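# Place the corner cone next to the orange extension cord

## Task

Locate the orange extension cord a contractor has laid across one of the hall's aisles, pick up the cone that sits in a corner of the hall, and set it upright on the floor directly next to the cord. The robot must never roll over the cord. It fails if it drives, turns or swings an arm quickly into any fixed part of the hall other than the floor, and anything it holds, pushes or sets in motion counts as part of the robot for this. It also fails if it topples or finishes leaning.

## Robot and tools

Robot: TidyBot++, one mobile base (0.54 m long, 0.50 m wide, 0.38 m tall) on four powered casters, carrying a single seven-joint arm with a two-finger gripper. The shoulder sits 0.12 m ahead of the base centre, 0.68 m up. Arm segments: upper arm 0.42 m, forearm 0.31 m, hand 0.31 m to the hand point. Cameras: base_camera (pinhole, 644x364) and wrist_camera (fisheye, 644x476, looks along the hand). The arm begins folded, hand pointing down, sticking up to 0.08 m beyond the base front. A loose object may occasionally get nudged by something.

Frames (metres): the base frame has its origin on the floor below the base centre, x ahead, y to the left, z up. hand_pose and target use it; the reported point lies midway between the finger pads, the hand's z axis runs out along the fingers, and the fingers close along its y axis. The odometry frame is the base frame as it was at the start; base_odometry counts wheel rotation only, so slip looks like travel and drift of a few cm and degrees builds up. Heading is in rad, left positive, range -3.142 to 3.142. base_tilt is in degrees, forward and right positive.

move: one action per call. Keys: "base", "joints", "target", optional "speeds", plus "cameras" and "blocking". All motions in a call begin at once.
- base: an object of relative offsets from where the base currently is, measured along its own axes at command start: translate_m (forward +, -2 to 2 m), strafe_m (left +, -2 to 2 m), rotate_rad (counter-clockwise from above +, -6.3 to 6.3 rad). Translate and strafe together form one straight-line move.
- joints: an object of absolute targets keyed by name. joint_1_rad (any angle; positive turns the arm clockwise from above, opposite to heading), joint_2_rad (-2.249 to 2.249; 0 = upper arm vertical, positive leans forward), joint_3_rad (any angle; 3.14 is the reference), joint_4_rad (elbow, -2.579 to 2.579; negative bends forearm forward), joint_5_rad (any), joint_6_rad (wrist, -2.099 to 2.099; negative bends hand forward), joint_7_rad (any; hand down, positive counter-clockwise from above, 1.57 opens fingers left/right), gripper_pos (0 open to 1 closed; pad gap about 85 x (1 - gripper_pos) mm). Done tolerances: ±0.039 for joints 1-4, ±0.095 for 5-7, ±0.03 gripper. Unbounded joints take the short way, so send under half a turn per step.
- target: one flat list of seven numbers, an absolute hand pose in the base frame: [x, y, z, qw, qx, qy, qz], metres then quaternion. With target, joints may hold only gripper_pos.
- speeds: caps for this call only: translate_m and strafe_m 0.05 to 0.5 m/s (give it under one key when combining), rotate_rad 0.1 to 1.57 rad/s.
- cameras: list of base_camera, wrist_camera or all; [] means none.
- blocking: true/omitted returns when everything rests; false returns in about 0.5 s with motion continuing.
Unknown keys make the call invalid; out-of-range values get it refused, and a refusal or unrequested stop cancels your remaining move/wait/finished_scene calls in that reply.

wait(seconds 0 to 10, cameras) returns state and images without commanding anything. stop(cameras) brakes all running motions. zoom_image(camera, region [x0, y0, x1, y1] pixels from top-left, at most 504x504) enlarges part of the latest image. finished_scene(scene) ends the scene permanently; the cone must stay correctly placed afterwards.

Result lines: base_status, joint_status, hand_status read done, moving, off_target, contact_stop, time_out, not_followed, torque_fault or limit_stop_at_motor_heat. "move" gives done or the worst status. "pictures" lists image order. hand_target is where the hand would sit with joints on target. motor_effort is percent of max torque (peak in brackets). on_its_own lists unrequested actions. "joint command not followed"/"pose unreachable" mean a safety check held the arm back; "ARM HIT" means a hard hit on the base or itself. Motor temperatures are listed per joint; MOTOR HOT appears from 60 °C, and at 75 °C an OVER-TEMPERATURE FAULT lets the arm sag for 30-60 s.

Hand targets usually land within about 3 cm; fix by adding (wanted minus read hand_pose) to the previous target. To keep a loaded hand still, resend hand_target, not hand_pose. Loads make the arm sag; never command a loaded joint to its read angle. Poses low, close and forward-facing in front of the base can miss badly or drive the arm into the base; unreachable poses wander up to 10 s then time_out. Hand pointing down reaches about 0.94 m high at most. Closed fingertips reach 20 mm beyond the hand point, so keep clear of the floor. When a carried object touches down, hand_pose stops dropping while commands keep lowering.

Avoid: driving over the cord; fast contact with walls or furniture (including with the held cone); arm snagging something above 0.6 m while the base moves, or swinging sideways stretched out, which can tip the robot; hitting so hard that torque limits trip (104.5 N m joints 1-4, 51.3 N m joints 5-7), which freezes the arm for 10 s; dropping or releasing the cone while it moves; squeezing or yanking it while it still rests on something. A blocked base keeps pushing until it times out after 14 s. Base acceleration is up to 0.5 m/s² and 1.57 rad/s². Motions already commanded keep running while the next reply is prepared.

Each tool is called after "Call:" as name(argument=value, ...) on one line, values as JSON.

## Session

Call:
move(joints={"joint_1_rad": 0, "joint_2_rad": -0.5, "joint_3_rad": 3.14, "joint_4_rad": -1.8, "joint_5_rad": 0, "joint_6_rad": -0.45, "joint_7_rad": 1.57, "gripper_pos": 0})

Scene clock: 2.00 s.
Motor temperatures (°C): [35 33 28 35 36 42 40]
move: done
base_odometry: x=+0.000 y=+0.000 heading=+0.000
base_tilt: forward=-0.2 right=+0.6
base_status: not commanded
joint_positions: joint_1_rad=-0.012 joint_2_rad=-0.492 joint_3_rad=+3.151 joint_4_rad=-1.807 joint_5_rad=+0.024 joint_6_rad=-0.514 joint_7_rad=+1.550 gripper_pos=+0.000
joint_status: all done
motor_effort: joint_1_rad=+1(2) joint_2_rad=-3(6) joint_3_rad=+1(2) joint_4_rad=+22(23) joint_5_rad=+0(1) joint_6_rad=+8(8) joint_7_rad=+0(2)
hand_pose: x=+0.5255 y=-0.0023 z=+1.0532 quat_wxyz=(+0.002, +0.792, -0.003, +0.611) (m; base frame)
hand_target: x=+0.5265 y=+0.0022 z=+1.0797 quat_wxyz=(+0.000, +0.768, +0.000, +0.641) (m; base frame)
hand_status: not commanded
pictures: base_camera, wrist_camera

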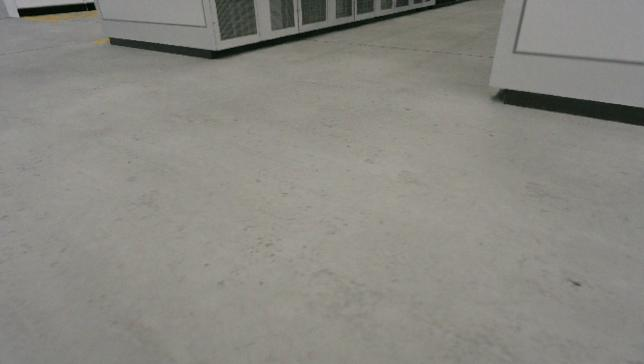

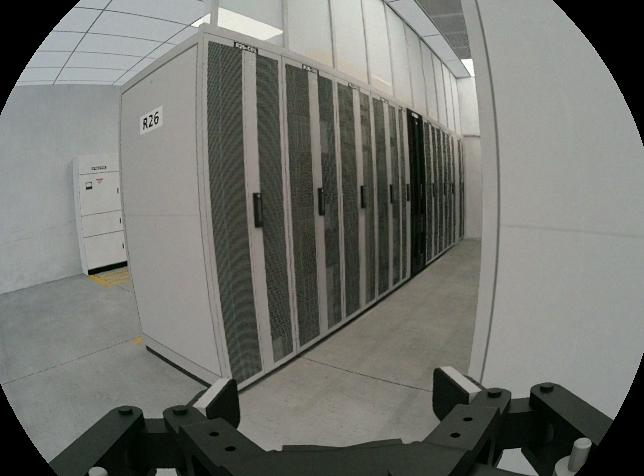

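Call:
move(joints={"joint_1_rad": -1.2}, cameras=["wrist_camera"])

Call:
move(joints={"joint_1_rad": -2.4}, cameras=["wrist_camera"])

Call:
move(joints={"joint_1_rad": -3.6}, cameras=["wrist_camera"])

Call:
move(joints={"joint_1_rad": -4.8}, cameras=["wrist_camera"])

Scene clock: 14.60 s.
Motor temperatures (°C): [35 33 28 35 36 42 40]
move: done
base_odometry: x=+0.000 y=+0.000 heading=+0.000
base_tilt: forward=-0.1 right=+0.5
base_status: not commanded
joint_positions: joint_1_rad=-1.180 joint_2_rad=-0.492 joint_3_rad=+3.148 joint_4_rad=-1.807 joint_5_rad=+0.024 joint_6_rad=-0.510 joint_7_rad=+1.550 gripper_pos=+0.000
joint_status: all done
motor_effort: joint_1_rad=+1(2) joint_2_rad=-3(4) joint_3_rad=+0(2) joint_4_rad=+22(23) joint_5_rad=+0(1) joint_6_rad=+8(8) joint_7_rad=+0(1)
hand_pose: x=+0.2791 y=+0.3739 z=+1.0543 quat_wxyz=(-0.336, +0.661, +0.435, +0.511) (m; base frame)
hand_target: x=+0.2646 y=+0.3806 z=+1.0797 quat_wxyz=(-0.362, +0.633, +0.434, +0.529) (m; base frame)
hand_status: not commanded
pictures: wrist_camera

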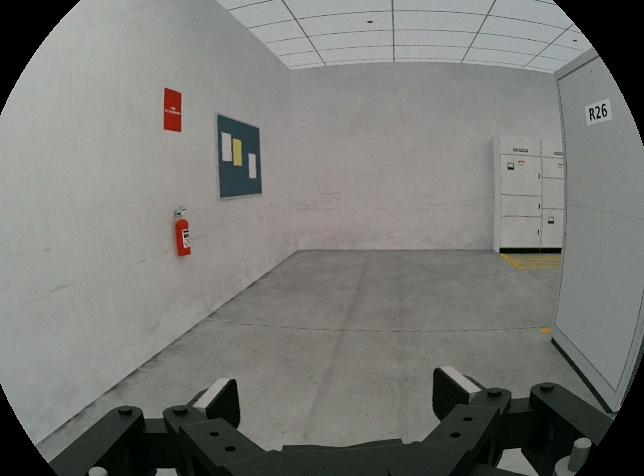

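Scene clock: 17.07 s.
Motor temperatures (°C): [35 33 28 35 36 42 40]
move: done
base_odometry: x=+0.000 y=+0.000 heading=+0.000
base_tilt: forward=-0.2 right=+0.6
base_status: not commanded
joint_positions: joint_1_rad=-2.380 joint_2_rad=-0.492 joint_3_rad=+3.146 joint_4_rad=-1.807 joint_5_rad=+0.024 joint_6_rad=-0.510 joint_7_rad=+1.550 gripper_pos=+0.000
joint_status: all done
motor_effort: joint_1_rad=+1(3) joint_2_rad=-2(4) joint_3_rad=+1(1) joint_4_rad=+22(23) joint_5_rad=+0(1) joint_6_rad=+8(9) joint_7_rad=+1(1)
hand_pose: x=-0.1721 y=+0.2841 z=+1.0544 quat_wxyz=(-0.566, +0.299, +0.732, +0.232) (m; base frame)
hand_target: x=-0.1830 y=+0.2736 z=+1.0797 quat_wxyz=(-0.598, +0.278, +0.716, +0.232) (m; base frame)
hand_status: not commanded
pictures: wrist_camera

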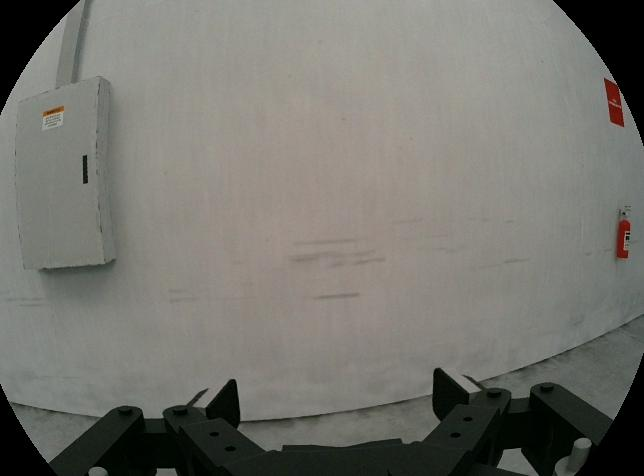

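Scene clock: 19.53 s.
Motor temperatures (°C): [35 33 28 35 36 42 40]
move: done
base_odometry: x=+0.000 y=+0.000 heading=+0.000
base_tilt: forward=-0.1 right=+0.5
base_status: not commanded
joint_positions: joint_1_rad=-3.580 joint_2_rad=-0.492 joint_3_rad=+3.145 joint_4_rad=-1.807 joint_5_rad=+0.024 joint_6_rad=-0.509 joint_7_rad=+1.550 gripper_pos=+0.000
joint_status: all done
motor_effort: joint_1_rad=+1(2) joint_2_rad=-3(4) joint_3_rad=+1(2) joint_4_rad=+22(23) joint_5_rad=+0(1) joint_6_rad=+8(8) joint_7_rad=+0(1)
hand_pose: x=-0.2511 y=-0.1688 z=+1.0544 quat_wxyz=(-0.599, -0.167, +0.773, -0.128) (m; base frame)
hand_target: x=-0.2454 y=-0.1823 z=+1.0797 quat_wxyz=(-0.624, -0.175, +0.747, -0.146) (m; base frame)
hand_status: not commanded
pictures: wrist_camera

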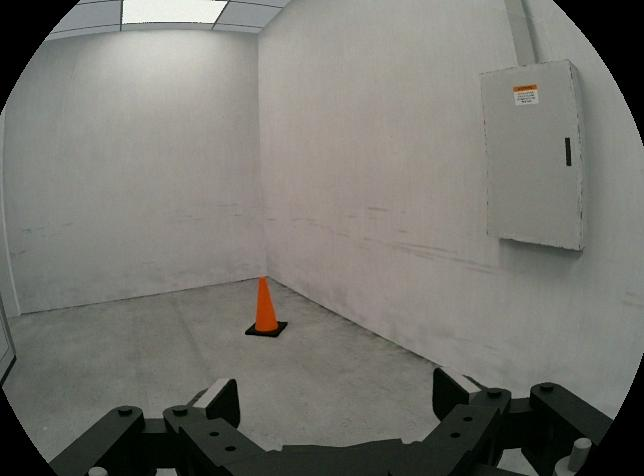

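Scene clock: 22.00 s.
Motor temperatures (°C): [35 33 28 35 36 42 40]
move: done
base_odometry: x=+0.000 y=+0.000 heading=+0.000
base_tilt: forward=-0.1 right=+0.5
base_status: not commanded
joint_positions: joint_1_rad=-4.780 joint_2_rad=-0.492 joint_3_rad=+3.145 joint_4_rad=-1.807 joint_5_rad=+0.024 joint_6_rad=-0.509 joint_7_rad=+1.550 gripper_pos=+0.000
joint_status: all done
motor_effort: joint_1_rad=+1(2) joint_2_rad=-3(4) joint_3_rad=+1(1) joint_4_rad=+23(23) joint_5_rad=+0(1) joint_6_rad=+8(9) joint_7_rad=+0(1)
hand_pose: x=+0.1425 y=-0.4061 z=+1.0544 quat_wxyz=(-0.422, -0.574, +0.544, -0.444) (m; base frame)
hand_target: x=+0.1569 y=-0.4057 z=+1.0797 quat_wxyz=(-0.433, -0.566, +0.518, -0.473) (m; base frame)
hand_status: not commanded
pictures: wrist_camera

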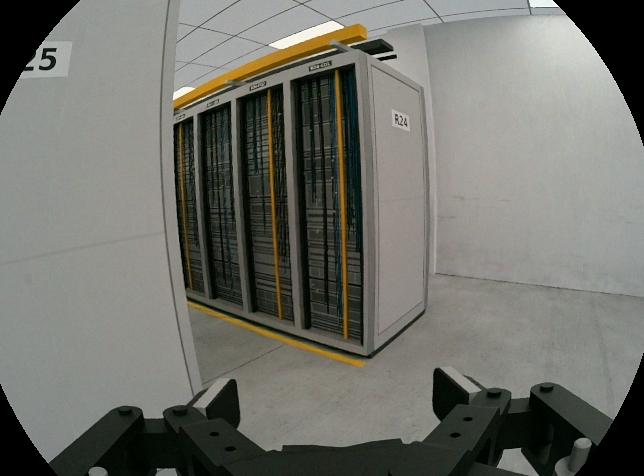

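Call:
move(base={"rotate_rad": -2.54}, joints={"joint_1_rad": 0})

Scene clock: 50.47 s.
Motor temperatures (°C): [35 33 28 35 36 42 40]
move: done
base_odometry: x=+0.000 y=+0.000 heading=-2.539
base_tilt: forward=+0.0 right=+0.6
base_status: done
joint_positions: joint_1_rad=-6.263 joint_2_rad=-0.494 joint_3_rad=+3.142 joint_4_rad=-1.807 joint_5_rad=+0.024 joint_6_rad=-0.509 joint_7_rad=+1.550 gripper_pos=+0.000
joint_status: all done
motor_effort: joint_1_rad=+1(3) joint_2_rad=-3(5) joint_3_rad=+1(3) joint_4_rad=+23(23) joint_5_rad=+0(1) joint_6_rad=+8(8) joint_7_rad=+0(1)
hand_pose: x=+0.5247 y=-0.0106 z=+1.0554 quat_wxyz=(-0.011, -0.790, +0.012, -0.613) (m; base frame)
hand_target: x=+0.5265 y=+0.0022 z=+1.0797 quat_wxyz=(+0.000, -0.768, +0.000, -0.641) (m; base frame)
hand_status: not commanded
pictures: base_camera, wrist_camera

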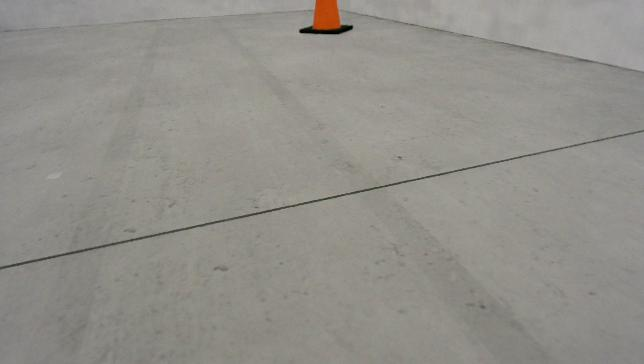

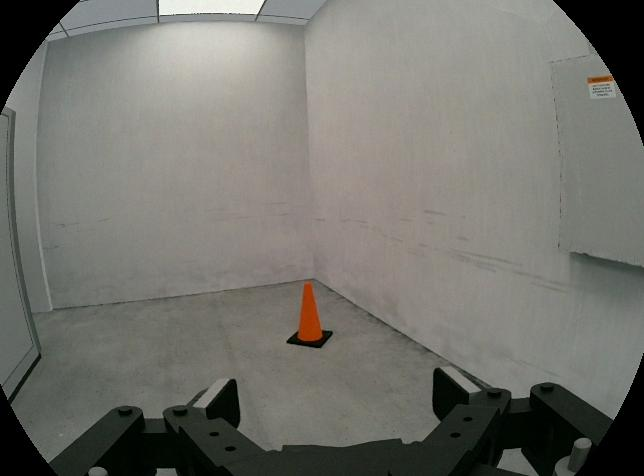

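Call:
move(base={"translate_m": 2.0}, joints={"joint_2_rad": 0, "joint_4_rad": -2.0, "joint_6_rad": -1.14})

Scene clock: 68.03 s.
Motor temperatures (°C): [35 33 28 35 36 42 40]
move: done
base_odometry: x=-1.649 y=-1.133 heading=-2.540
base_tilt: forward=-0.1 right=+0.6
base_status: done
joint_positions: joint_1_rad=-6.263 joint_2_rad=-0.005 joint_3_rad=+3.142 joint_4_rad=-1.981 joint_5_rad=+0.024 joint_6_rad=-1.088 joint_7_rad=+1.550 gripper_pos=+0.000
joint_status: all done
motor_effort: joint_1_rad=+1(1) joint_2_rad=-15(18) joint_3_rad=+0(1) joint_4_rad=+17(24) joint_5_rad=+0(1) joint_6_rad=+1(9) joint_7_rad=+0(1)
hand_pose: x=+0.4297 y=-0.0114 z=+0.6682 quat_wxyz=(-0.011, -0.999, +0.015, -0.039) (m; base frame)
hand_target: x=+0.4053 y=+0.0018 z=+0.6605 quat_wxyz=(+0.000, -1.000, +0.000, -0.001) (m; base frame)
hand_status: not commanded
pictures: base_camera, wrist_camera

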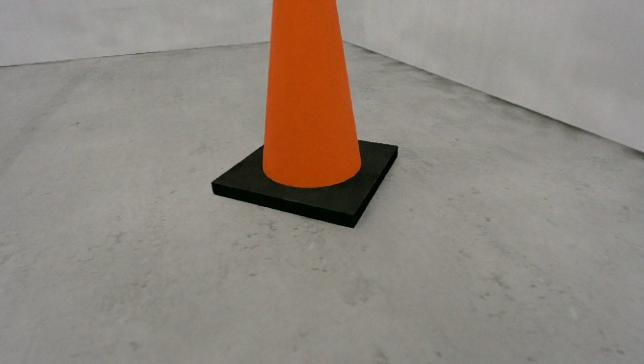

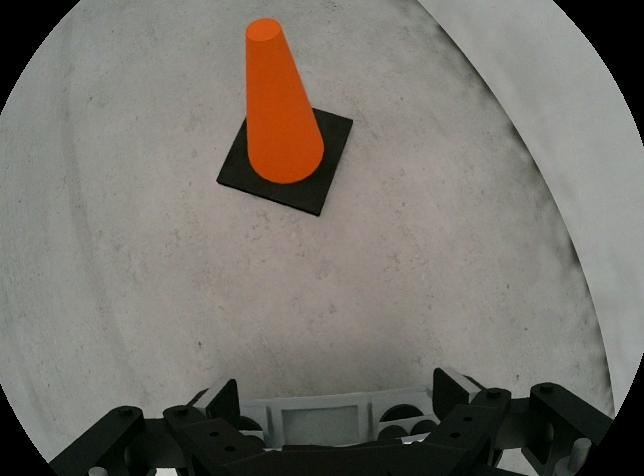

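Call:
move(base={"translate_m": 0.183, "strafe_m": 0.055}, joints={"joint_2_rad": 0.528, "joint_4_rad": -1.43, "joint_6_rad": -1.23})

Scene clock: 88.23 s.
Motor temperatures (°C): [35 32 28 35 36 42 40]
move: done
base_odometry: x=-1.769 y=-1.282 heading=-2.540
base_tilt: forward=-0.1 right=+0.5
base_status: done
joint_positions: joint_1_rad=-6.267 joint_2_rad=+0.509 joint_3_rad=+3.142 joint_4_rad=-1.442 joint_5_rad=+0.024 joint_6_rad=-1.174 joint_7_rad=+1.550 gripper_pos=+0.000
joint_status: all done
motor_effort: joint_1_rad=+1(2) joint_2_rad=-33(35) joint_3_rad=+0(1) joint_4_rad=+16(19) joint_5_rad=+0(1) joint_6_rad=+0(2) joint_7_rad=+1(1)
hand_pose: x=+0.6207 y=-0.0137 z=+0.6212 quat_wxyz=(-0.011, -1.000, +0.014, -0.008) (m; base frame)
hand_target: x=+0.6076 y=+0.0021 z=+0.6156 quat_wxyz=(+0.000, -1.000, +0.000, +0.023) (m; base frame)
hand_status: not commanded
pictures: base_camera, wrist_camera

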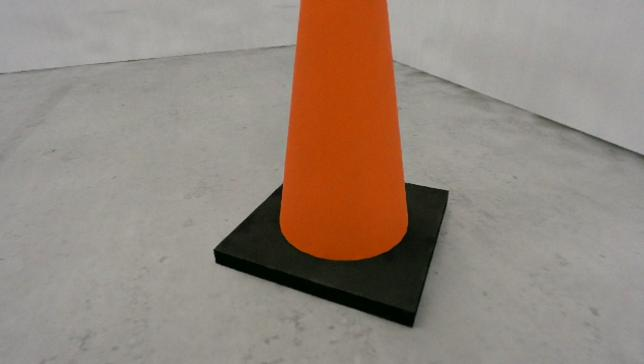

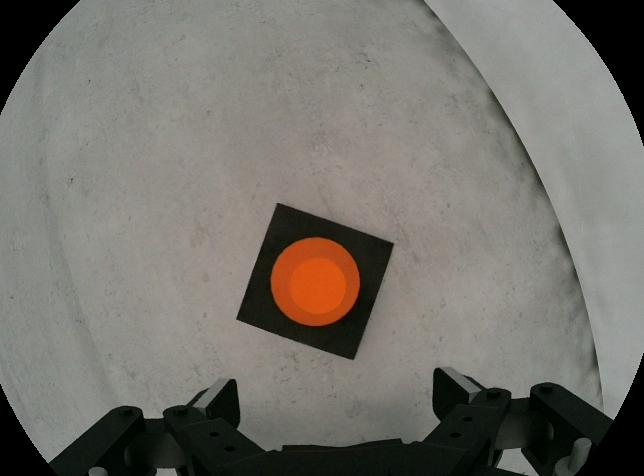

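Call:
move(joints={"joint_1_rad": -0.022, "joint_2_rad": 0.735, "joint_4_rad": -1.48, "joint_6_rad": -0.89}, cameras=["wrist_camera"])

Scene clock: 117.03 s.
Motor temperatures (°C): [35 33 28 35 36 42 40]
move: done
base_odometry: x=-1.768 y=-1.282 heading=-2.540
base_tilt: forward=-0.1 right=+0.5
base_status: not commanded
joint_positions: joint_1_rad=-6.286 joint_2_rad=+0.725 joint_3_rad=+3.142 joint_4_rad=-1.468 joint_5_rad=+0.024 joint_6_rad=-0.946 joint_7_rad=+1.550 gripper_pos=+0.000
joint_status: all done
motor_effort: joint_1_rad=+1(2) joint_2_rad=-37(42) joint_3_rad=-1(1) joint_4_rad=+15(17) joint_5_rad=+0(1) joint_6_rad=-1(1) joint_7_rad=+0(1)
hand_pose: x=+0.6545 y=-0.0033 z=+0.5023 quat_wxyz=(-0.010, -1.000, +0.002, -0.002) (m; base frame)
hand_target: x=+0.6637 y=+0.0142 z=+0.4941 quat_wxyz=(+0.001, -1.000, -0.011, -0.018) (m; base frame)
hand_status: not commanded
pictures: wrist_camera

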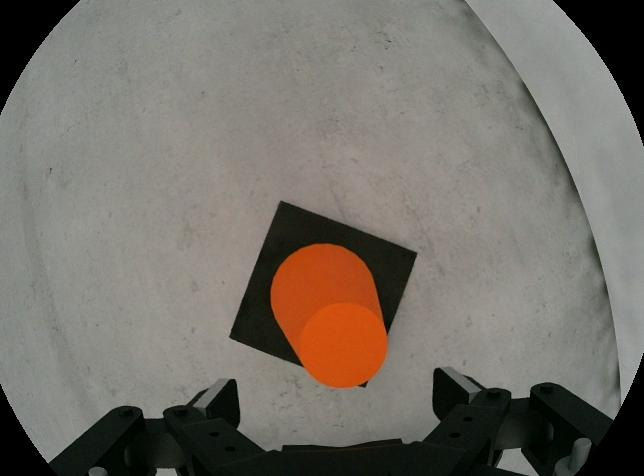

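Call:
move(joints={"joint_1_rad": 0.022, "joint_2_rad": 0.845, "joint_4_rad": -1.527, "joint_6_rad": -0.75}, cameras=["wrist_camera"])

Scene clock: 124.33 s.
Motor temperatures (°C): [35 33 28 35 36 42 40]
move: done
base_odometry: x=-1.768 y=-1.282 heading=-2.540
base_tilt: forward=-0.1 right=+0.5
base_status: not commanded
joint_positions: joint_1_rad=-6.277 joint_2_rad=+0.835 joint_3_rad=+3.142 joint_4_rad=-1.515 joint_5_rad=+0.024 joint_6_rad=-0.805 joint_7_rad=+1.550 gripper_pos=+0.000
joint_status: all done
motor_effort: joint_1_rad=+1(2) joint_2_rad=-38(42) joint_3_rad=-1(1) joint_4_rad=+13(15) joint_5_rad=+0(1) joint_6_rad=-1(1) joint_7_rad=+0(1)
hand_pose: x=+0.6506 y=-0.0074 z=+0.4322 quat_wxyz=(-0.009, -1.000, +0.005, +0.007) (m; base frame)
hand_target: x=+0.6585 y=-0.0096 z=+0.4241 quat_wxyz=(+0.000, -1.000, +0.011, -0.010) (m; base frame)
hand_status: not commanded
pictures: wrist_camera

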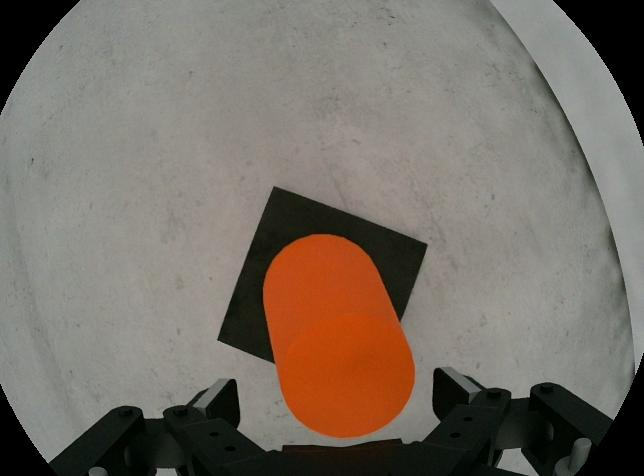

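Call:
move(joints={"gripper_pos": 0.4}, cameras=["wrist_camera"])

Call:
move(joints={"gripper_pos": 0.5}, cameras=[])

Call:
move(joints={"gripper_pos": 0.8}, cameras=["wrist_camera"])

Scene clock: 166.57 s.
Motor temperatures (°C): [35 34 28 35 36 42 40]
move: done
base_odometry: x=-1.768 y=-1.282 heading=-2.540
base_tilt: forward=-0.1 right=+0.5
base_status: not commanded
joint_positions: joint_1_rad=-6.270 joint_2_rad=+0.832 joint_3_rad=+3.143 joint_4_rad=-1.516 joint_5_rad=+0.022 joint_6_rad=-0.804 joint_7_rad=+1.550 gripper_pos=+0.396
joint_status: all done
motor_effort: joint_1_rad=+3(4) joint_2_rad=-38(40) joint_3_rad=+1(5) joint_4_rad=+14(15) joint_5_rad=+1(3) joint_6_rad=+1(1) joint_7_rad=+1(1)
hand_pose: x=+0.6511 y=-0.0112 z=+0.4335 quat_wxyz=(-0.008, -1.000, +0.010, +0.005) (m; base frame)
hand_target: x=+0.6585 y=-0.0096 z=+0.4241 quat_wxyz=(+0.000, -1.000, +0.011, -0.010) (m; base frame)
hand_status: not commanded
pictures: wrist_camera

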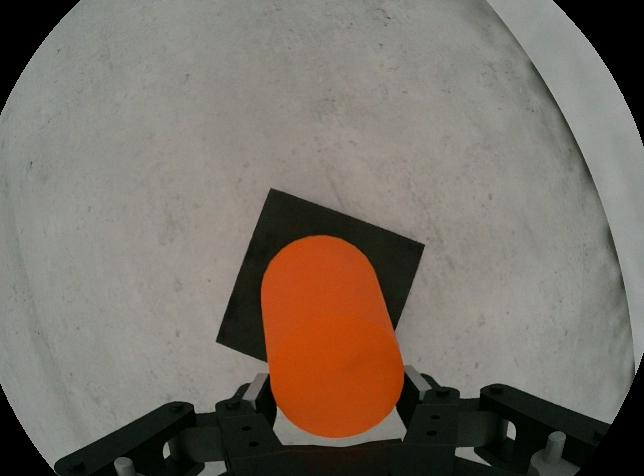

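Scene clock: 167.10 s.
Motor temperatures (°C): [35 34 28 35 36 42 40]
move: off_target
base_odometry: x=-1.768 y=-1.282 heading=-2.540
base_tilt: forward=+0.0 right=+0.4
base_status: not commanded
joint_positions: joint_1_rad=-6.270 joint_2_rad=+0.829 joint_3_rad=+3.143 joint_4_rad=-1.517 joint_5_rad=+0.021 joint_6_rad=-0.803 joint_7_rad=+1.550 gripper_pos=+0.453
joint_status: gripper_pos off_target (ended at +0.453, target +0.500)
motor_effort: joint_1_rad=+1(2) joint_2_rad=-37(39) joint_3_rad=+0(3) joint_4_rad=+14(16) joint_5_rad=+0(2) joint_6_rad=+1(4) joint_7_rad=+0(1)
hand_pose: x=+0.6511 y=-0.0111 z=+0.4346 quat_wxyz=(-0.008, -1.000, +0.010, +0.004) (m; base frame)
hand_target: x=+0.6585 y=-0.0096 z=+0.4241 quat_wxyz=(+0.000, -1.000, +0.011, -0.010) (m; base frame)
hand_status: not commanded
pictures: none
No camera images: "cameras" was empty.

Scene clock: 167.80 s.
Motor temperatures (°C): [35 34 28 35 36 42 40]
move: off_target
base_odometry: x=-1.768 y=-1.282 heading=-2.540
base_tilt: forward=+0.0 right=+0.5
base_status: not commanded
joint_positions: joint_1_rad=-6.270 joint_2_rad=+0.829 joint_3_rad=+3.143 joint_4_rad=-1.517 joint_5_rad=+0.021 joint_6_rad=-0.803 joint_7_rad=+1.550 gripper_pos=+0.453
joint_status: gripper_pos off_target (ended at +0.453, target +0.800)
motor_effort: joint_1_rad=+1(2) joint_2_rad=-37(38) joint_3_rad=+0(1) joint_4_rad=+13(14) joint_5_rad=+0(1) joint_6_rad=+2(2) joint_7_rad=+1(1)
hand_pose: x=+0.6511 y=-0.0110 z=+0.4346 quat_wxyz=(-0.008, -1.000, +0.010, +0.004) (m; base frame)
hand_target: x=+0.6585 y=-0.0096 z=+0.4241 quat_wxyz=(+0.000, -1.000, +0.011, -0.010) (m; base frame)
hand_status: not commanded
pictures: wrist_camera

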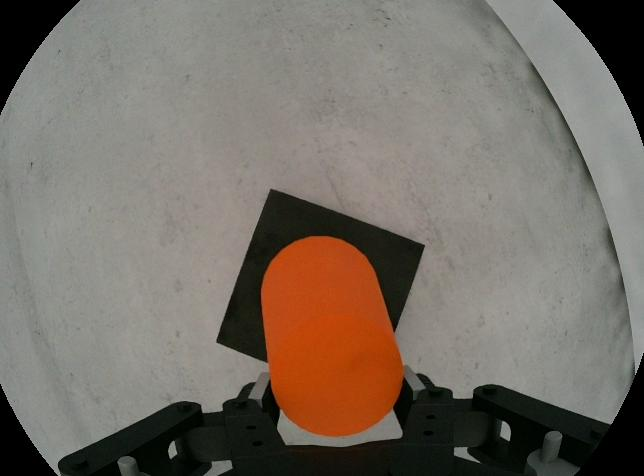

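Call:
move(joints={"joint_2_rad": 0.70, "joint_4_rad": -1.48, "joint_6_rad": -0.86}, cameras=["wrist_camera"])

Call:
move(joints={"joint_2_rad": 0.52, "joint_4_rad": -1.46, "joint_6_rad": -1.14}, cameras=[])

Call:
move(joints={"joint_2_rad": 0.30, "joint_4_rad": -1.40, "joint_6_rad": -1.42}, cameras=[])

Call:
move(joints={"joint_2_rad": 0.06, "joint_4_rad": -1.31, "joint_6_rad": -1.74}, cameras=["wrist_camera", "base_camera"])

Scene clock: 178.57 s.
Motor temperatures (°C): [35 34 28 35 36 42 40]
move: off_target
base_odometry: x=-1.768 y=-1.282 heading=-2.540
base_tilt: forward=-0.1 right=+0.5
base_status: not commanded
joint_positions: joint_1_rad=-6.270 joint_2_rad=+0.756 joint_3_rad=+3.143 joint_4_rad=-1.517 joint_5_rad=+0.021 joint_6_rad=-0.826 joint_7_rad=+1.550 gripper_pos=+0.455
joint_status: joint_2_rad off_target (ended at +0.756, target +0.700); the others done
motor_effort: joint_1_rad=+1(1) joint_2_rad=-51(54) joint_3_rad=+0(1) joint_4_rad=+20(21) joint_5_rad=+0(1) joint_6_rad=+1(2) joint_7_rad=+0(1)
hand_pose: x=+0.6610 y=-0.0112 z=+0.4741 quat_wxyz=(-0.008, -1.000, +0.010, -0.022) (m; base frame)
hand_target: x=+0.6793 y=-0.0101 z=+0.5141 quat_wxyz=(+0.000, -0.999, +0.011, -0.051) (m; base frame)
hand_status: not commanded
pictures: wrist_camera

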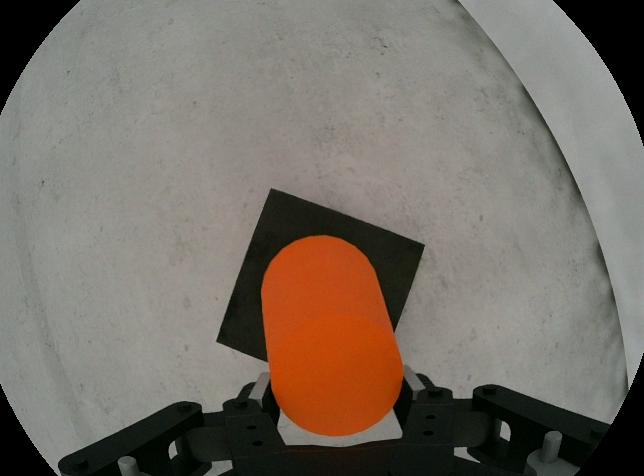

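Scene clock: 180.37 s.
Motor temperatures (°C): [35 34 28 35 36 42 40]
move: off_target
base_odometry: x=-1.768 y=-1.282 heading=-2.540
base_tilt: forward=-0.1 right=+0.5
base_status: not commanded
joint_positions: joint_1_rad=-6.270 joint_2_rad=+0.564 joint_3_rad=+3.143 joint_4_rad=-1.502 joint_5_rad=+0.021 joint_6_rad=-1.099 joint_7_rad=+1.550 gripper_pos=+0.455
joint_status: joint_2_rad off_target (ended at +0.564, target +0.520); joint_4_rad off_target (ended at -1.502, target -1.460); the others done
motor_effort: joint_1_rad=+1(1) joint_2_rad=-44(55) joint_3_rad=+0(1) joint_4_rad=+22(24) joint_5_rad=+1(1) joint_6_rad=+0(2) joint_7_rad=+1(1)
hand_pose: x=+0.6135 y=-0.0116 z=+0.5772 quat_wxyz=(-0.010, -1.000, +0.012, +0.011) (m; base frame)
hand_target: x=+0.6231 y=-0.0090 z=+0.6107 quat_wxyz=(+0.000, -1.000, +0.011, -0.011) (m; base frame)
hand_status: not commanded
pictures: none
No camera images: "cameras" was empty.

Scene clock: 181.87 s.
Motor temperatures (°C): [35 34 28 35 36 42 40]
move: off_target
base_odometry: x=-1.768 y=-1.282 heading=-2.540
base_tilt: forward=-0.1 right=+0.5
base_status: not commanded
joint_positions: joint_1_rad=-6.270 joint_2_rad=+0.340 joint_3_rad=+3.143 joint_4_rad=-1.445 joint_5_rad=+0.021 joint_6_rad=-1.375 joint_7_rad=+1.550 gripper_pos=+0.455
joint_status: joint_2_rad off_target (ended at +0.340, target +0.300); joint_4_rad off_target (ended at -1.445, target -1.400); the others done
motor_effort: joint_1_rad=+1(1) joint_2_rad=-38(49) joint_3_rad=+0(1) joint_4_rad=+25(25) joint_5_rad=+1(1) joint_6_rad=+1(2) joint_7_rad=+1(1)
hand_pose: x=+0.5607 y=-0.0114 z=+0.7008 quat_wxyz=(-0.011, -1.000, +0.015, +0.009) (m; base frame)
hand_target: x=+0.5617 y=-0.0077 z=+0.7321 quat_wxyz=(+0.000, -1.000, +0.011, -0.011) (m; base frame)
hand_status: not commanded
pictures: none
No camera images: "cameras" was empty.

Scene clock: 183.40 s.
Motor temperatures (°C): [35 34 28 35 36 42 40]
move: off_target
base_odometry: x=-1.768 y=-1.282 heading=-2.540
base_tilt: forward=-0.1 right=+0.5
base_status: not commanded
joint_positions: joint_1_rad=-6.270 joint_2_rad=+0.092 joint_3_rad=+3.143 joint_4_rad=-1.353 joint_5_rad=+0.021 joint_6_rad=-1.701 joint_7_rad=+1.550 gripper_pos=+0.455
joint_status: joint_4_rad off_target (ended at -1.353, target -1.310); the others done
motor_effort: joint_1_rad=+1(1) joint_2_rad=-27(42) joint_3_rad=+0(1) joint_4_rad=+25(27) joint_5_rad=+1(1) joint_6_rad=-1(3) joint_7_rad=+0(1)
hand_pose: x=+0.4679 y=-0.0102 z=+0.8291 quat_wxyz=(-0.011, -1.000, +0.019, +0.002) (m; base frame)
hand_target: x=+0.4620 y=-0.0057 z=+0.8534 quat_wxyz=(+0.000, -1.000, +0.011, -0.016) (m; base frame)
hand_status: not commanded
pictures: base_camera, wrist_camera

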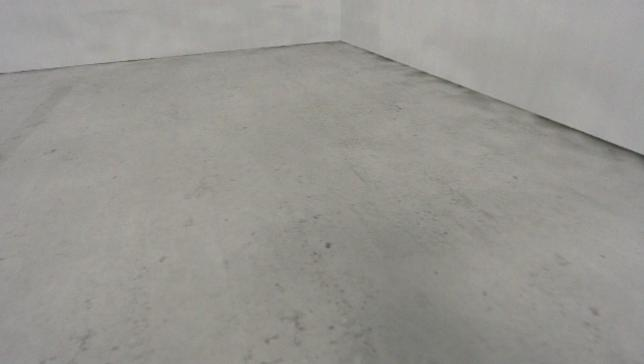

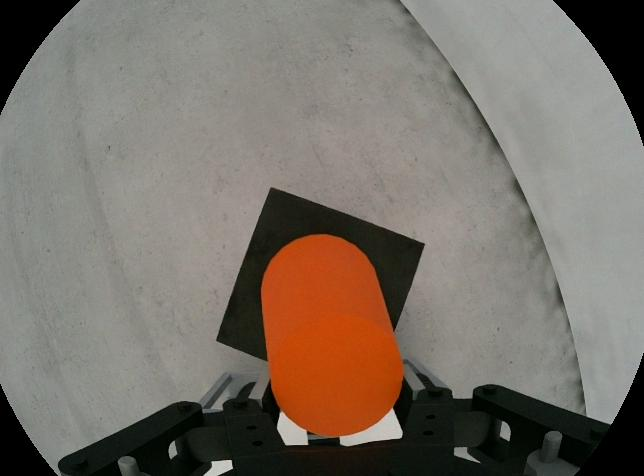

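Call:
move(base={"rotate_rad": 1.94, "translate_m": -0.4, "strafe_m": -0.16}, speeds={"rotate_rad": 1.2}, cameras=["base_camera"])

Call:
zoom_image(camera="base_camera", region=[70, 0, 570, 150])

Scene clock: 217.87 s.
Motor temperatures (°C): [35 34 28 36 36 42 40]
move: done
base_odometry: x=-1.529 y=-0.924 heading=-0.600
base_tilt: forward=-0.1 right=+0.5
base_status: done
joint_positions: joint_1_rad=-6.265 joint_2_rad=+0.098 joint_3_rad=+3.137 joint_4_rad=-1.350 joint_5_rad=-0.002 joint_6_rad=-1.716 joint_7_rad=+1.550 gripper_pos=+0.455
joint_status: not commanded
motor_effort: joint_1_rad=+0(4) joint_2_rad=-27(31) joint_3_rad=+0(3) joint_4_rad=+24(27) joint_5_rad=+0(5) joint_6_rad=-1(4) joint_7_rad=+0(1)
hand_pose: x=+0.4651 y=-0.0027 z=+0.8281 quat_wxyz=(+0.001, -1.000, +0.017, +0.011) (m; base frame)
hand_target: x=+0.4620 y=-0.0057 z=+0.8534 quat_wxyz=(+0.000, -1.000, +0.011, -0.016) (m; base frame)
hand_status: not commanded
pictures: base_camera

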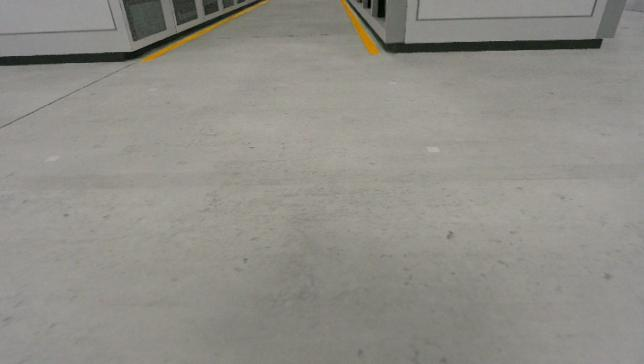

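Scaled by 1.008.

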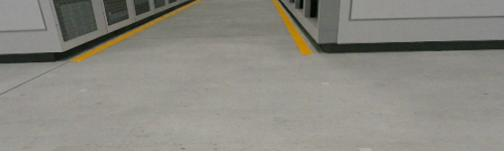

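Call:
move(base={"translate_m": 1.95, "strafe_m": 0.18, "rotate_rad": -0.02}, cameras=["base_camera"])

Call:
zoom_image(camera="base_camera", region=[200, 0, 450, 100])

Scene clock: 236.73 s.
Motor temperatures (°C): [35 34 28 36 36 42 40]
move: done
base_odometry: x=+0.182 y=-1.876 heading=-0.620
base_tilt: forward=-0.1 right=+0.5
base_status: done
joint_positions: joint_1_rad=-6.261 joint_2_rad=+0.097 joint_3_rad=+3.143 joint_4_rad=-1.347 joint_5_rad=+0.003 joint_6_rad=-1.717 joint_7_rad=+1.550 gripper_pos=+0.456
joint_status: not commanded
motor_effort: joint_1_rad=+1(3) joint_2_rad=-27(30) joint_3_rad=+1(3) joint_4_rad=+25(27) joint_5_rad=+0(4) joint_6_rad=+1(4) joint_7_rad=+0(1)
hand_pose: x=+0.4655 y=-0.0076 z=+0.8292 quat_wxyz=(-0.002, -1.000, +0.022, +0.010) (m; base frame)
hand_target: x=+0.4620 y=-0.0057 z=+0.8534 quat_wxyz=(+0.000, -1.000, +0.011, -0.016) (m; base frame)
hand_status: not commanded
pictures: base_camera

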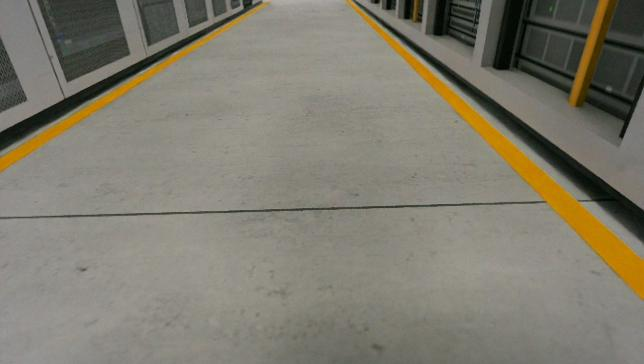

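Scaled by 2.016.

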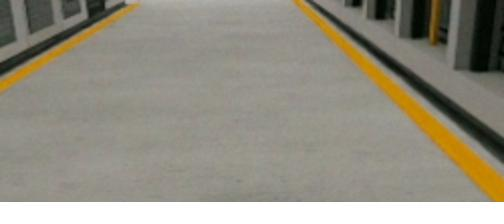

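Call:
move(base={"translate_m": 1.9, "strafe_m": 0.09}, cameras=["base_camera"])

Call:
zoom_image(camera="base_camera", region=[200, 0, 450, 100])

Scene clock: 249.23 s.
Motor temperatures (°C): [35 34 28 36 36 42 40]
move: done
base_odometry: x=+1.781 y=-2.906 heading=-0.619
base_tilt: forward=+0.0 right=+0.5
base_status: done
joint_positions: joint_1_rad=-6.261 joint_2_rad=+0.097 joint_3_rad=+3.143 joint_4_rad=-1.346 joint_5_rad=+0.003 joint_6_rad=-1.719 joint_7_rad=+1.550 gripper_pos=+0.456
joint_status: not commanded
motor_effort: joint_1_rad=+1(1) joint_2_rad=-27(30) joint_3_rad=+0(1) joint_4_rad=+25(27) joint_5_rad=+0(1) joint_6_rad=+0(3) joint_7_rad=+0(1)
hand_pose: x=+0.4650 y=-0.0076 z=+0.8293 quat_wxyz=(-0.002, -1.000, +0.022, +0.011) (m; base frame)
hand_target: x=+0.4620 y=-0.0057 z=+0.8534 quat_wxyz=(+0.000, -1.000, +0.011, -0.016) (m; base frame)
hand_status: not commanded
pictures: base_camera

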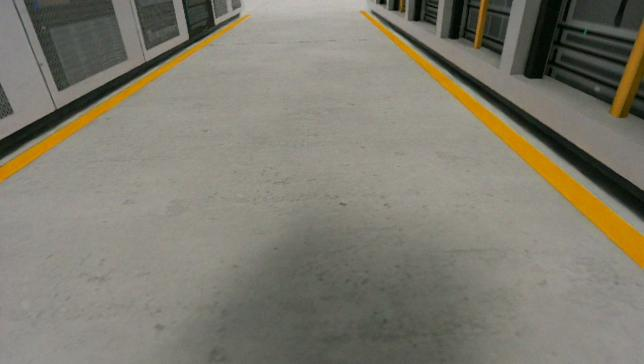

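Scaled by 2.016.

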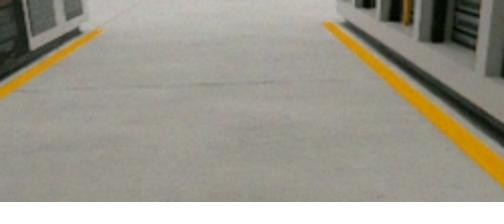

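Call:
move(base={"translate_m": 2.0}, cameras=["base_camera"])

Call:
zoom_image(camera="base_camera", region=[70, 0, 570, 120])

Scene clock: 260.83 s.
Motor temperatures (°C): [35 34 28 36 36 42 40]
move: done
base_odometry: x=+3.410 y=-4.067 heading=-0.619
base_tilt: forward=+0.0 right=+0.5
base_status: done
joint_positions: joint_1_rad=-6.261 joint_2_rad=+0.097 joint_3_rad=+3.143 joint_4_rad=-1.345 joint_5_rad=+0.003 joint_6_rad=-1.721 joint_7_rad=+1.550 gripper_pos=+0.456
joint_status: not commanded
motor_effort: joint_1_rad=+1(1) joint_2_rad=-27(31) joint_3_rad=+0(1) joint_4_rad=+26(27) joint_5_rad=+0(1) joint_6_rad=+1(4) joint_7_rad=+0(1)
hand_pose: x=+0.4649 y=-0.0076 z=+0.8298 quat_wxyz=(-0.002, -1.000, +0.022, +0.010) (m; base frame)
hand_target: x=+0.4620 y=-0.0057 z=+0.8534 quat_wxyz=(+0.000, -1.000, +0.011, -0.016) (m; base frame)
hand_status: not commanded
pictures: base_camera

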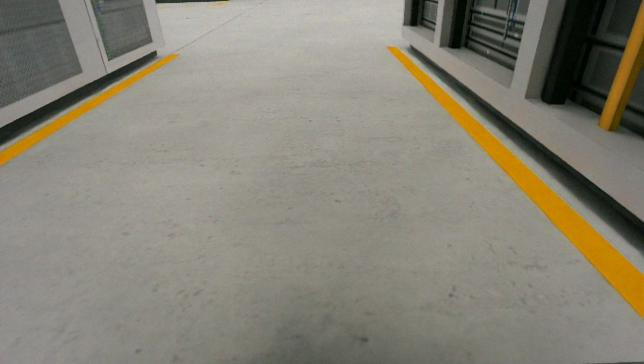

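Scaled by 1.008.

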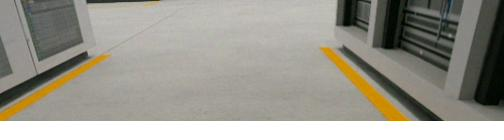

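Call:
move(base={"translate_m": 2.0, "rotate_rad": 0.01}, cameras=["base_camera"])

Call:
zoom_image(camera="base_camera", region=[70, 0, 570, 120])

Scene clock: 270.33 s.
Motor temperatures (°C): [35 34 28 36 36 42 40]
move: done
base_odometry: x=+5.040 y=-5.228 heading=-0.609
base_tilt: forward=-0.1 right=+0.5
base_status: done
joint_positions: joint_1_rad=-6.261 joint_2_rad=+0.097 joint_3_rad=+3.141 joint_4_rad=-1.344 joint_5_rad=+0.002 joint_6_rad=-1.721 joint_7_rad=+1.550 gripper_pos=+0.456
joint_status: not commanded
motor_effort: joint_1_rad=+1(2) joint_2_rad=-28(31) joint_3_rad=+0(2) joint_4_rad=+26(27) joint_5_rad=+0(4) joint_6_rad=+1(3) joint_7_rad=+0(1)
hand_pose: x=+0.4651 y=-0.0067 z=+0.8301 quat_wxyz=(-0.001, -1.000, +0.021, +0.010) (m; base frame)
hand_target: x=+0.4620 y=-0.0057 z=+0.8534 quat_wxyz=(+0.000, -1.000, +0.011, -0.016) (m; base frame)
hand_status: not commanded
pictures: base_camera

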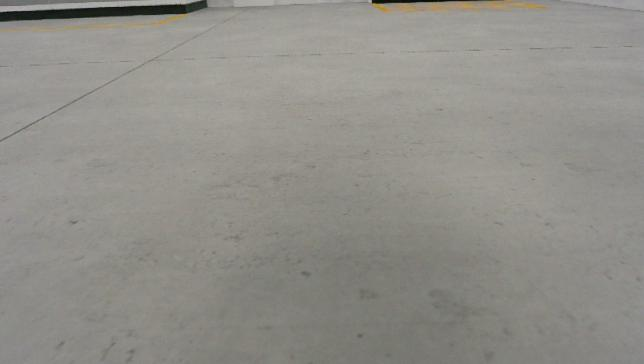

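Scaled by 1.008.

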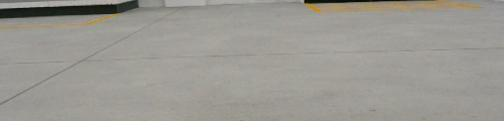

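Call:
move(base={"translate_m": 1.3}, cameras=["base_camera"])

Call:
move(base={"rotate_rad": 0.8}, speeds={"rotate_rad": 1.2}, cameras=["base_camera"])

Call:
zoom_image(camera="base_camera", region=[0, 0, 500, 100])

Scene clock: 285.57 s.
Motor temperatures (°C): [35 34 28 36 36 42 40]
move: done
base_odometry: x=+6.106 y=-5.971 heading=-0.608
base_tilt: forward=-0.1 right=+0.5
base_status: done
joint_positions: joint_1_rad=-6.261 joint_2_rad=+0.097 joint_3_rad=+3.141 joint_4_rad=-1.344 joint_5_rad=+0.002 joint_6_rad=-1.724 joint_7_rad=+1.550 gripper_pos=+0.456
joint_status: not commanded
motor_effort: joint_1_rad=+1(1) joint_2_rad=-27(30) joint_3_rad=+0(1) joint_4_rad=+25(27) joint_5_rad=+0(1) joint_6_rad=+0(4) joint_7_rad=+0(1)
hand_pose: x=+0.4643 y=-0.0067 z=+0.8302 quat_wxyz=(-0.001, -1.000, +0.021, +0.011) (m; base frame)
hand_target: x=+0.4620 y=-0.0057 z=+0.8534 quat_wxyz=(+0.000, -1.000, +0.011, -0.016) (m; base frame)
hand_status: not commanded
pictures: base_camera

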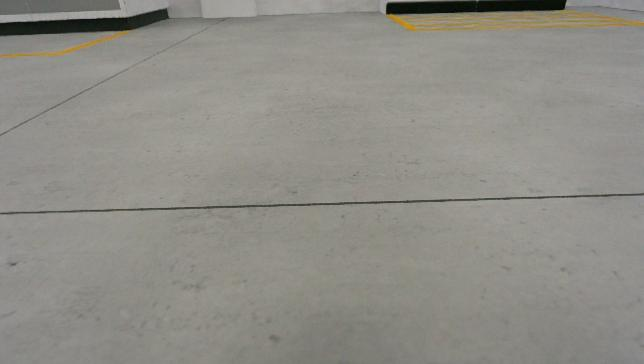

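Scene clock: 287.47 s.
Motor temperatures (°C): [35 34 28 36 36 42 40]
move: done
base_odometry: x=+6.106 y=-5.971 heading=+0.192
base_tilt: forward=-0.1 right=+0.6
base_status: done
joint_positions: joint_1_rad=-6.266 joint_2_rad=+0.097 joint_3_rad=+3.136 joint_4_rad=-1.342 joint_5_rad=-0.010 joint_6_rad=-1.729 joint_7_rad=+1.550 gripper_pos=+0.457
joint_status: not commanded
motor_effort: joint_1_rad=+1(4) joint_2_rad=-27(29) joint_3_rad=+0(3) joint_4_rad=+25(27) joint_5_rad=-1(5) joint_6_rad=-1(4) joint_7_rad=+0(1)
hand_pose: x=+0.4631 y=+0.0003 z=+0.8307 quat_wxyz=(+0.005, -1.000, +0.015, +0.013) (m; base frame)
hand_target: x=+0.4620 y=-0.0057 z=+0.8534 quat_wxyz=(+0.000, -1.000, +0.011, -0.016) (m; base frame)
hand_status: not commanded
pictures: base_camera

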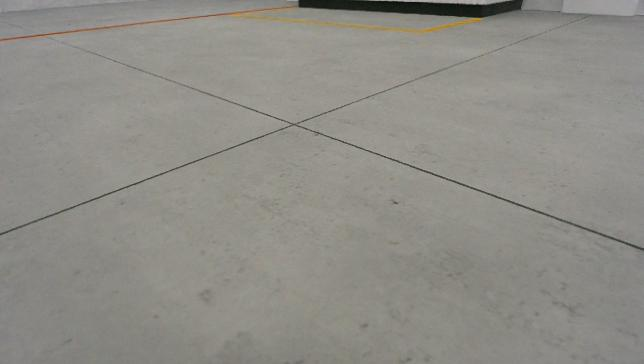

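Scaled by 1.008.

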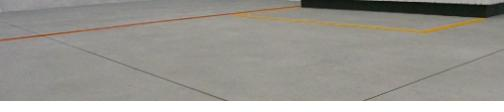

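Call:
move(base={"translate_m": 1.34, "strafe_m": 0.92, "rotate_rad": 0.79}, speeds={"rotate_rad": 1.2}, cameras=["base_camera"])

Call:
zoom_image(camera="base_camera", region=[70, 0, 570, 180])

Scene clock: 321.80 s.
Motor temperatures (°C): [35 34 28 36 36 42 40]
move: done
base_odometry: x=+7.247 y=-4.812 heading=+0.982
base_tilt: forward=+0.0 right=+0.5
base_status: done
joint_positions: joint_1_rad=-6.259 joint_2_rad=+0.097 joint_3_rad=+3.138 joint_4_rad=-1.341 joint_5_rad=+0.003 joint_6_rad=-1.728 joint_7_rad=+1.550 gripper_pos=+0.459
joint_status: not commanded
motor_effort: joint_1_rad=+1(4) joint_2_rad=-28(31) joint_3_rad=+0(4) joint_4_rad=+26(27) joint_5_rad=+0(5) joint_6_rad=+2(5) joint_7_rad=+0(1)
hand_pose: x=+0.4637 y=-0.0066 z=+0.8311 quat_wxyz=(-0.001, -1.000, +0.021, +0.012) (m; base frame)
hand_target: x=+0.4620 y=-0.0057 z=+0.8534 quat_wxyz=(+0.000, -1.000, +0.011, -0.016) (m; base frame)
hand_status: not commanded
pictures: base_camera

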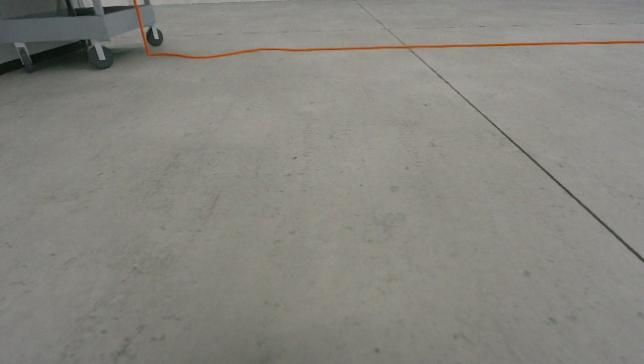

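Scaled by 1.008.

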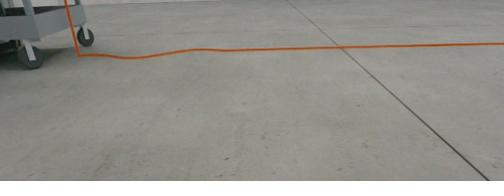

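Call:
move(base={"translate_m": 1.0, "strafe_m": -0.15}, cameras=["base_camera", "wrist_camera"])

Scene clock: 334.23 s.
Motor temperatures (°C): [35 34 28 36 36 42 40]
move: done
base_odometry: x=+7.927 y=-4.064 heading=+0.982
base_tilt: forward=-0.1 right=+0.5
base_status: done
joint_positions: joint_1_rad=-6.259 joint_2_rad=+0.097 joint_3_rad=+3.138 joint_4_rad=-1.341 joint_5_rad=+0.003 joint_6_rad=-1.728 joint_7_rad=+1.550 gripper_pos=+0.461
joint_status: not commanded
motor_effort: joint_1_rad=+1(2) joint_2_rad=-27(31) joint_3_rad=+0(1) joint_4_rad=+26(27) joint_5_rad=+0(1) joint_6_rad=+1(3) joint_7_rad=+0(1)
hand_pose: x=+0.4637 y=-0.0066 z=+0.8310 quat_wxyz=(-0.001, -1.000, +0.021, +0.012) (m; base frame)
hand_target: x=+0.4620 y=-0.0057 z=+0.8534 quat_wxyz=(+0.000, -1.000, +0.011, -0.016) (m; base frame)
hand_status: not commanded
pictures: base_camera, wrist_camera

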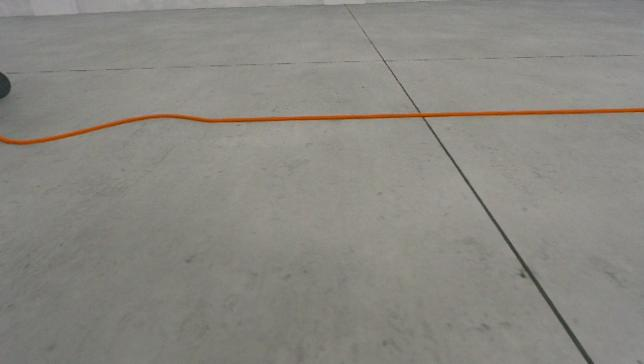

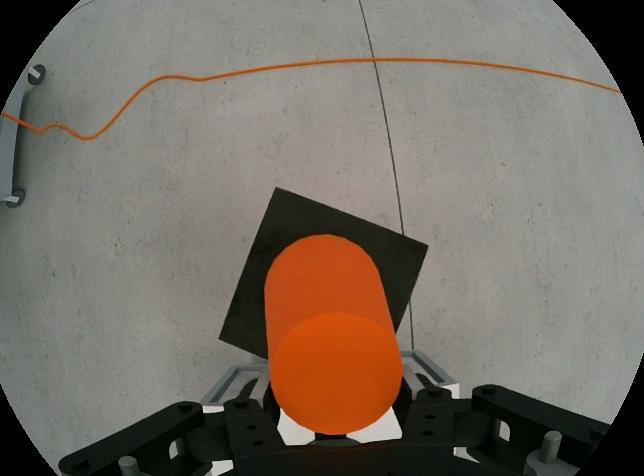

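Call:
move(base={"translate_m": 0.29}, joints={"joint_2_rad": 0.30, "joint_4_rad": -1.40, "joint_6_rad": -1.42, "joint_7_rad": 1.91}, cameras=["base_camera"])

Call:
move(joints={"joint_2_rad": 0.52, "joint_4_rad": -1.46, "joint_6_rad": -1.14}, cameras=["base_camera", "wrist_camera"])

Scene clock: 363.90 s.
Motor temperatures (°C): [35 34 28 36 36 42 40]
move: off_target
base_odometry: x=+8.088 y=-3.823 heading=+0.982
base_tilt: forward=-0.1 right=+0.5
base_status: done
joint_positions: joint_1_rad=-6.259 joint_2_rad=+0.350 joint_3_rad=+3.138 joint_4_rad=-1.427 joint_5_rad=+0.003 joint_6_rad=-1.433 joint_7_rad=+1.837 gripper_pos=+0.467
joint_status: joint_2_rad off_target (ended at +0.350, target +0.300); the others done
motor_effort: joint_1_rad=+1(2) joint_2_rad=-38(45) joint_3_rad=+0(1) joint_4_rad=+23(26) joint_5_rad=+0(1) joint_6_rad=-3(7) joint_7_rad=+0(2)
hand_pose: x=+0.5495 y=-0.0085 z=+0.7022 quat_wxyz=(+0.004, -0.992, -0.123, +0.034) (m; base frame)
hand_target: x=+0.5617 y=-0.0077 z=+0.7321 quat_wxyz=(-0.002, -0.987, -0.159, -0.011) (m; base frame)
hand_status: not commanded
pictures: base_camera

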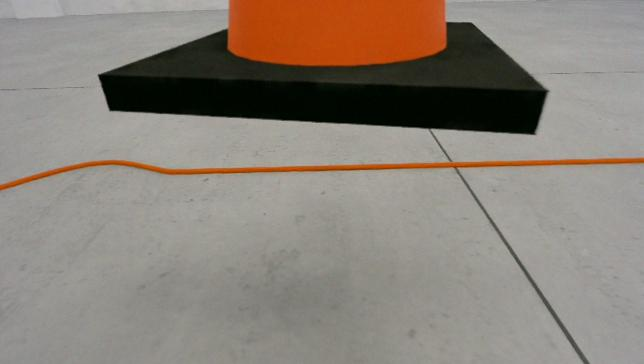

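Scene clock: 365.37 s.
Motor temperatures (°C): [35 34 28 36 36 42 40]
move: off_target
base_odometry: x=+8.088 y=-3.823 heading=+0.982
base_tilt: forward=-0.1 right=+0.5
base_status: not commanded
joint_positions: joint_1_rad=-6.259 joint_2_rad=+0.569 joint_3_rad=+3.138 joint_4_rad=-1.475 joint_5_rad=+0.003 joint_6_rad=-1.178 joint_7_rad=+1.838 gripper_pos=+0.467
joint_status: joint_2_rad off_target (ended at +0.569, target +0.520); the others done
motor_effort: joint_1_rad=+1(1) joint_2_rad=-45(51) joint_3_rad=+0(1) joint_4_rad=+22(24) joint_5_rad=+0(1) joint_6_rad=-2(4) joint_7_rad=+0(1)
hand_pose: x=+0.6004 y=-0.0094 z=+0.5829 quat_wxyz=(+0.005, -0.992, -0.124, +0.040) (m; base frame)
hand_target: x=+0.6231 y=-0.0090 z=+0.6107 quat_wxyz=(-0.002, -0.987, -0.159, -0.011) (m; base frame)
hand_status: not commanded
pictures: base_camera, wrist_camera

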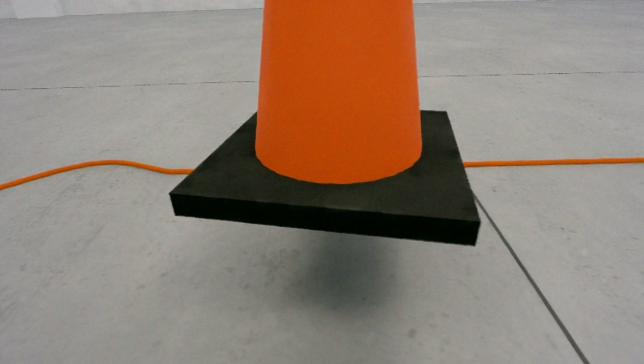

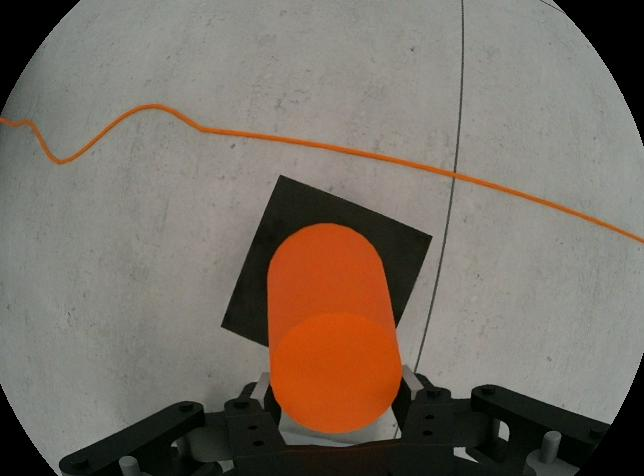

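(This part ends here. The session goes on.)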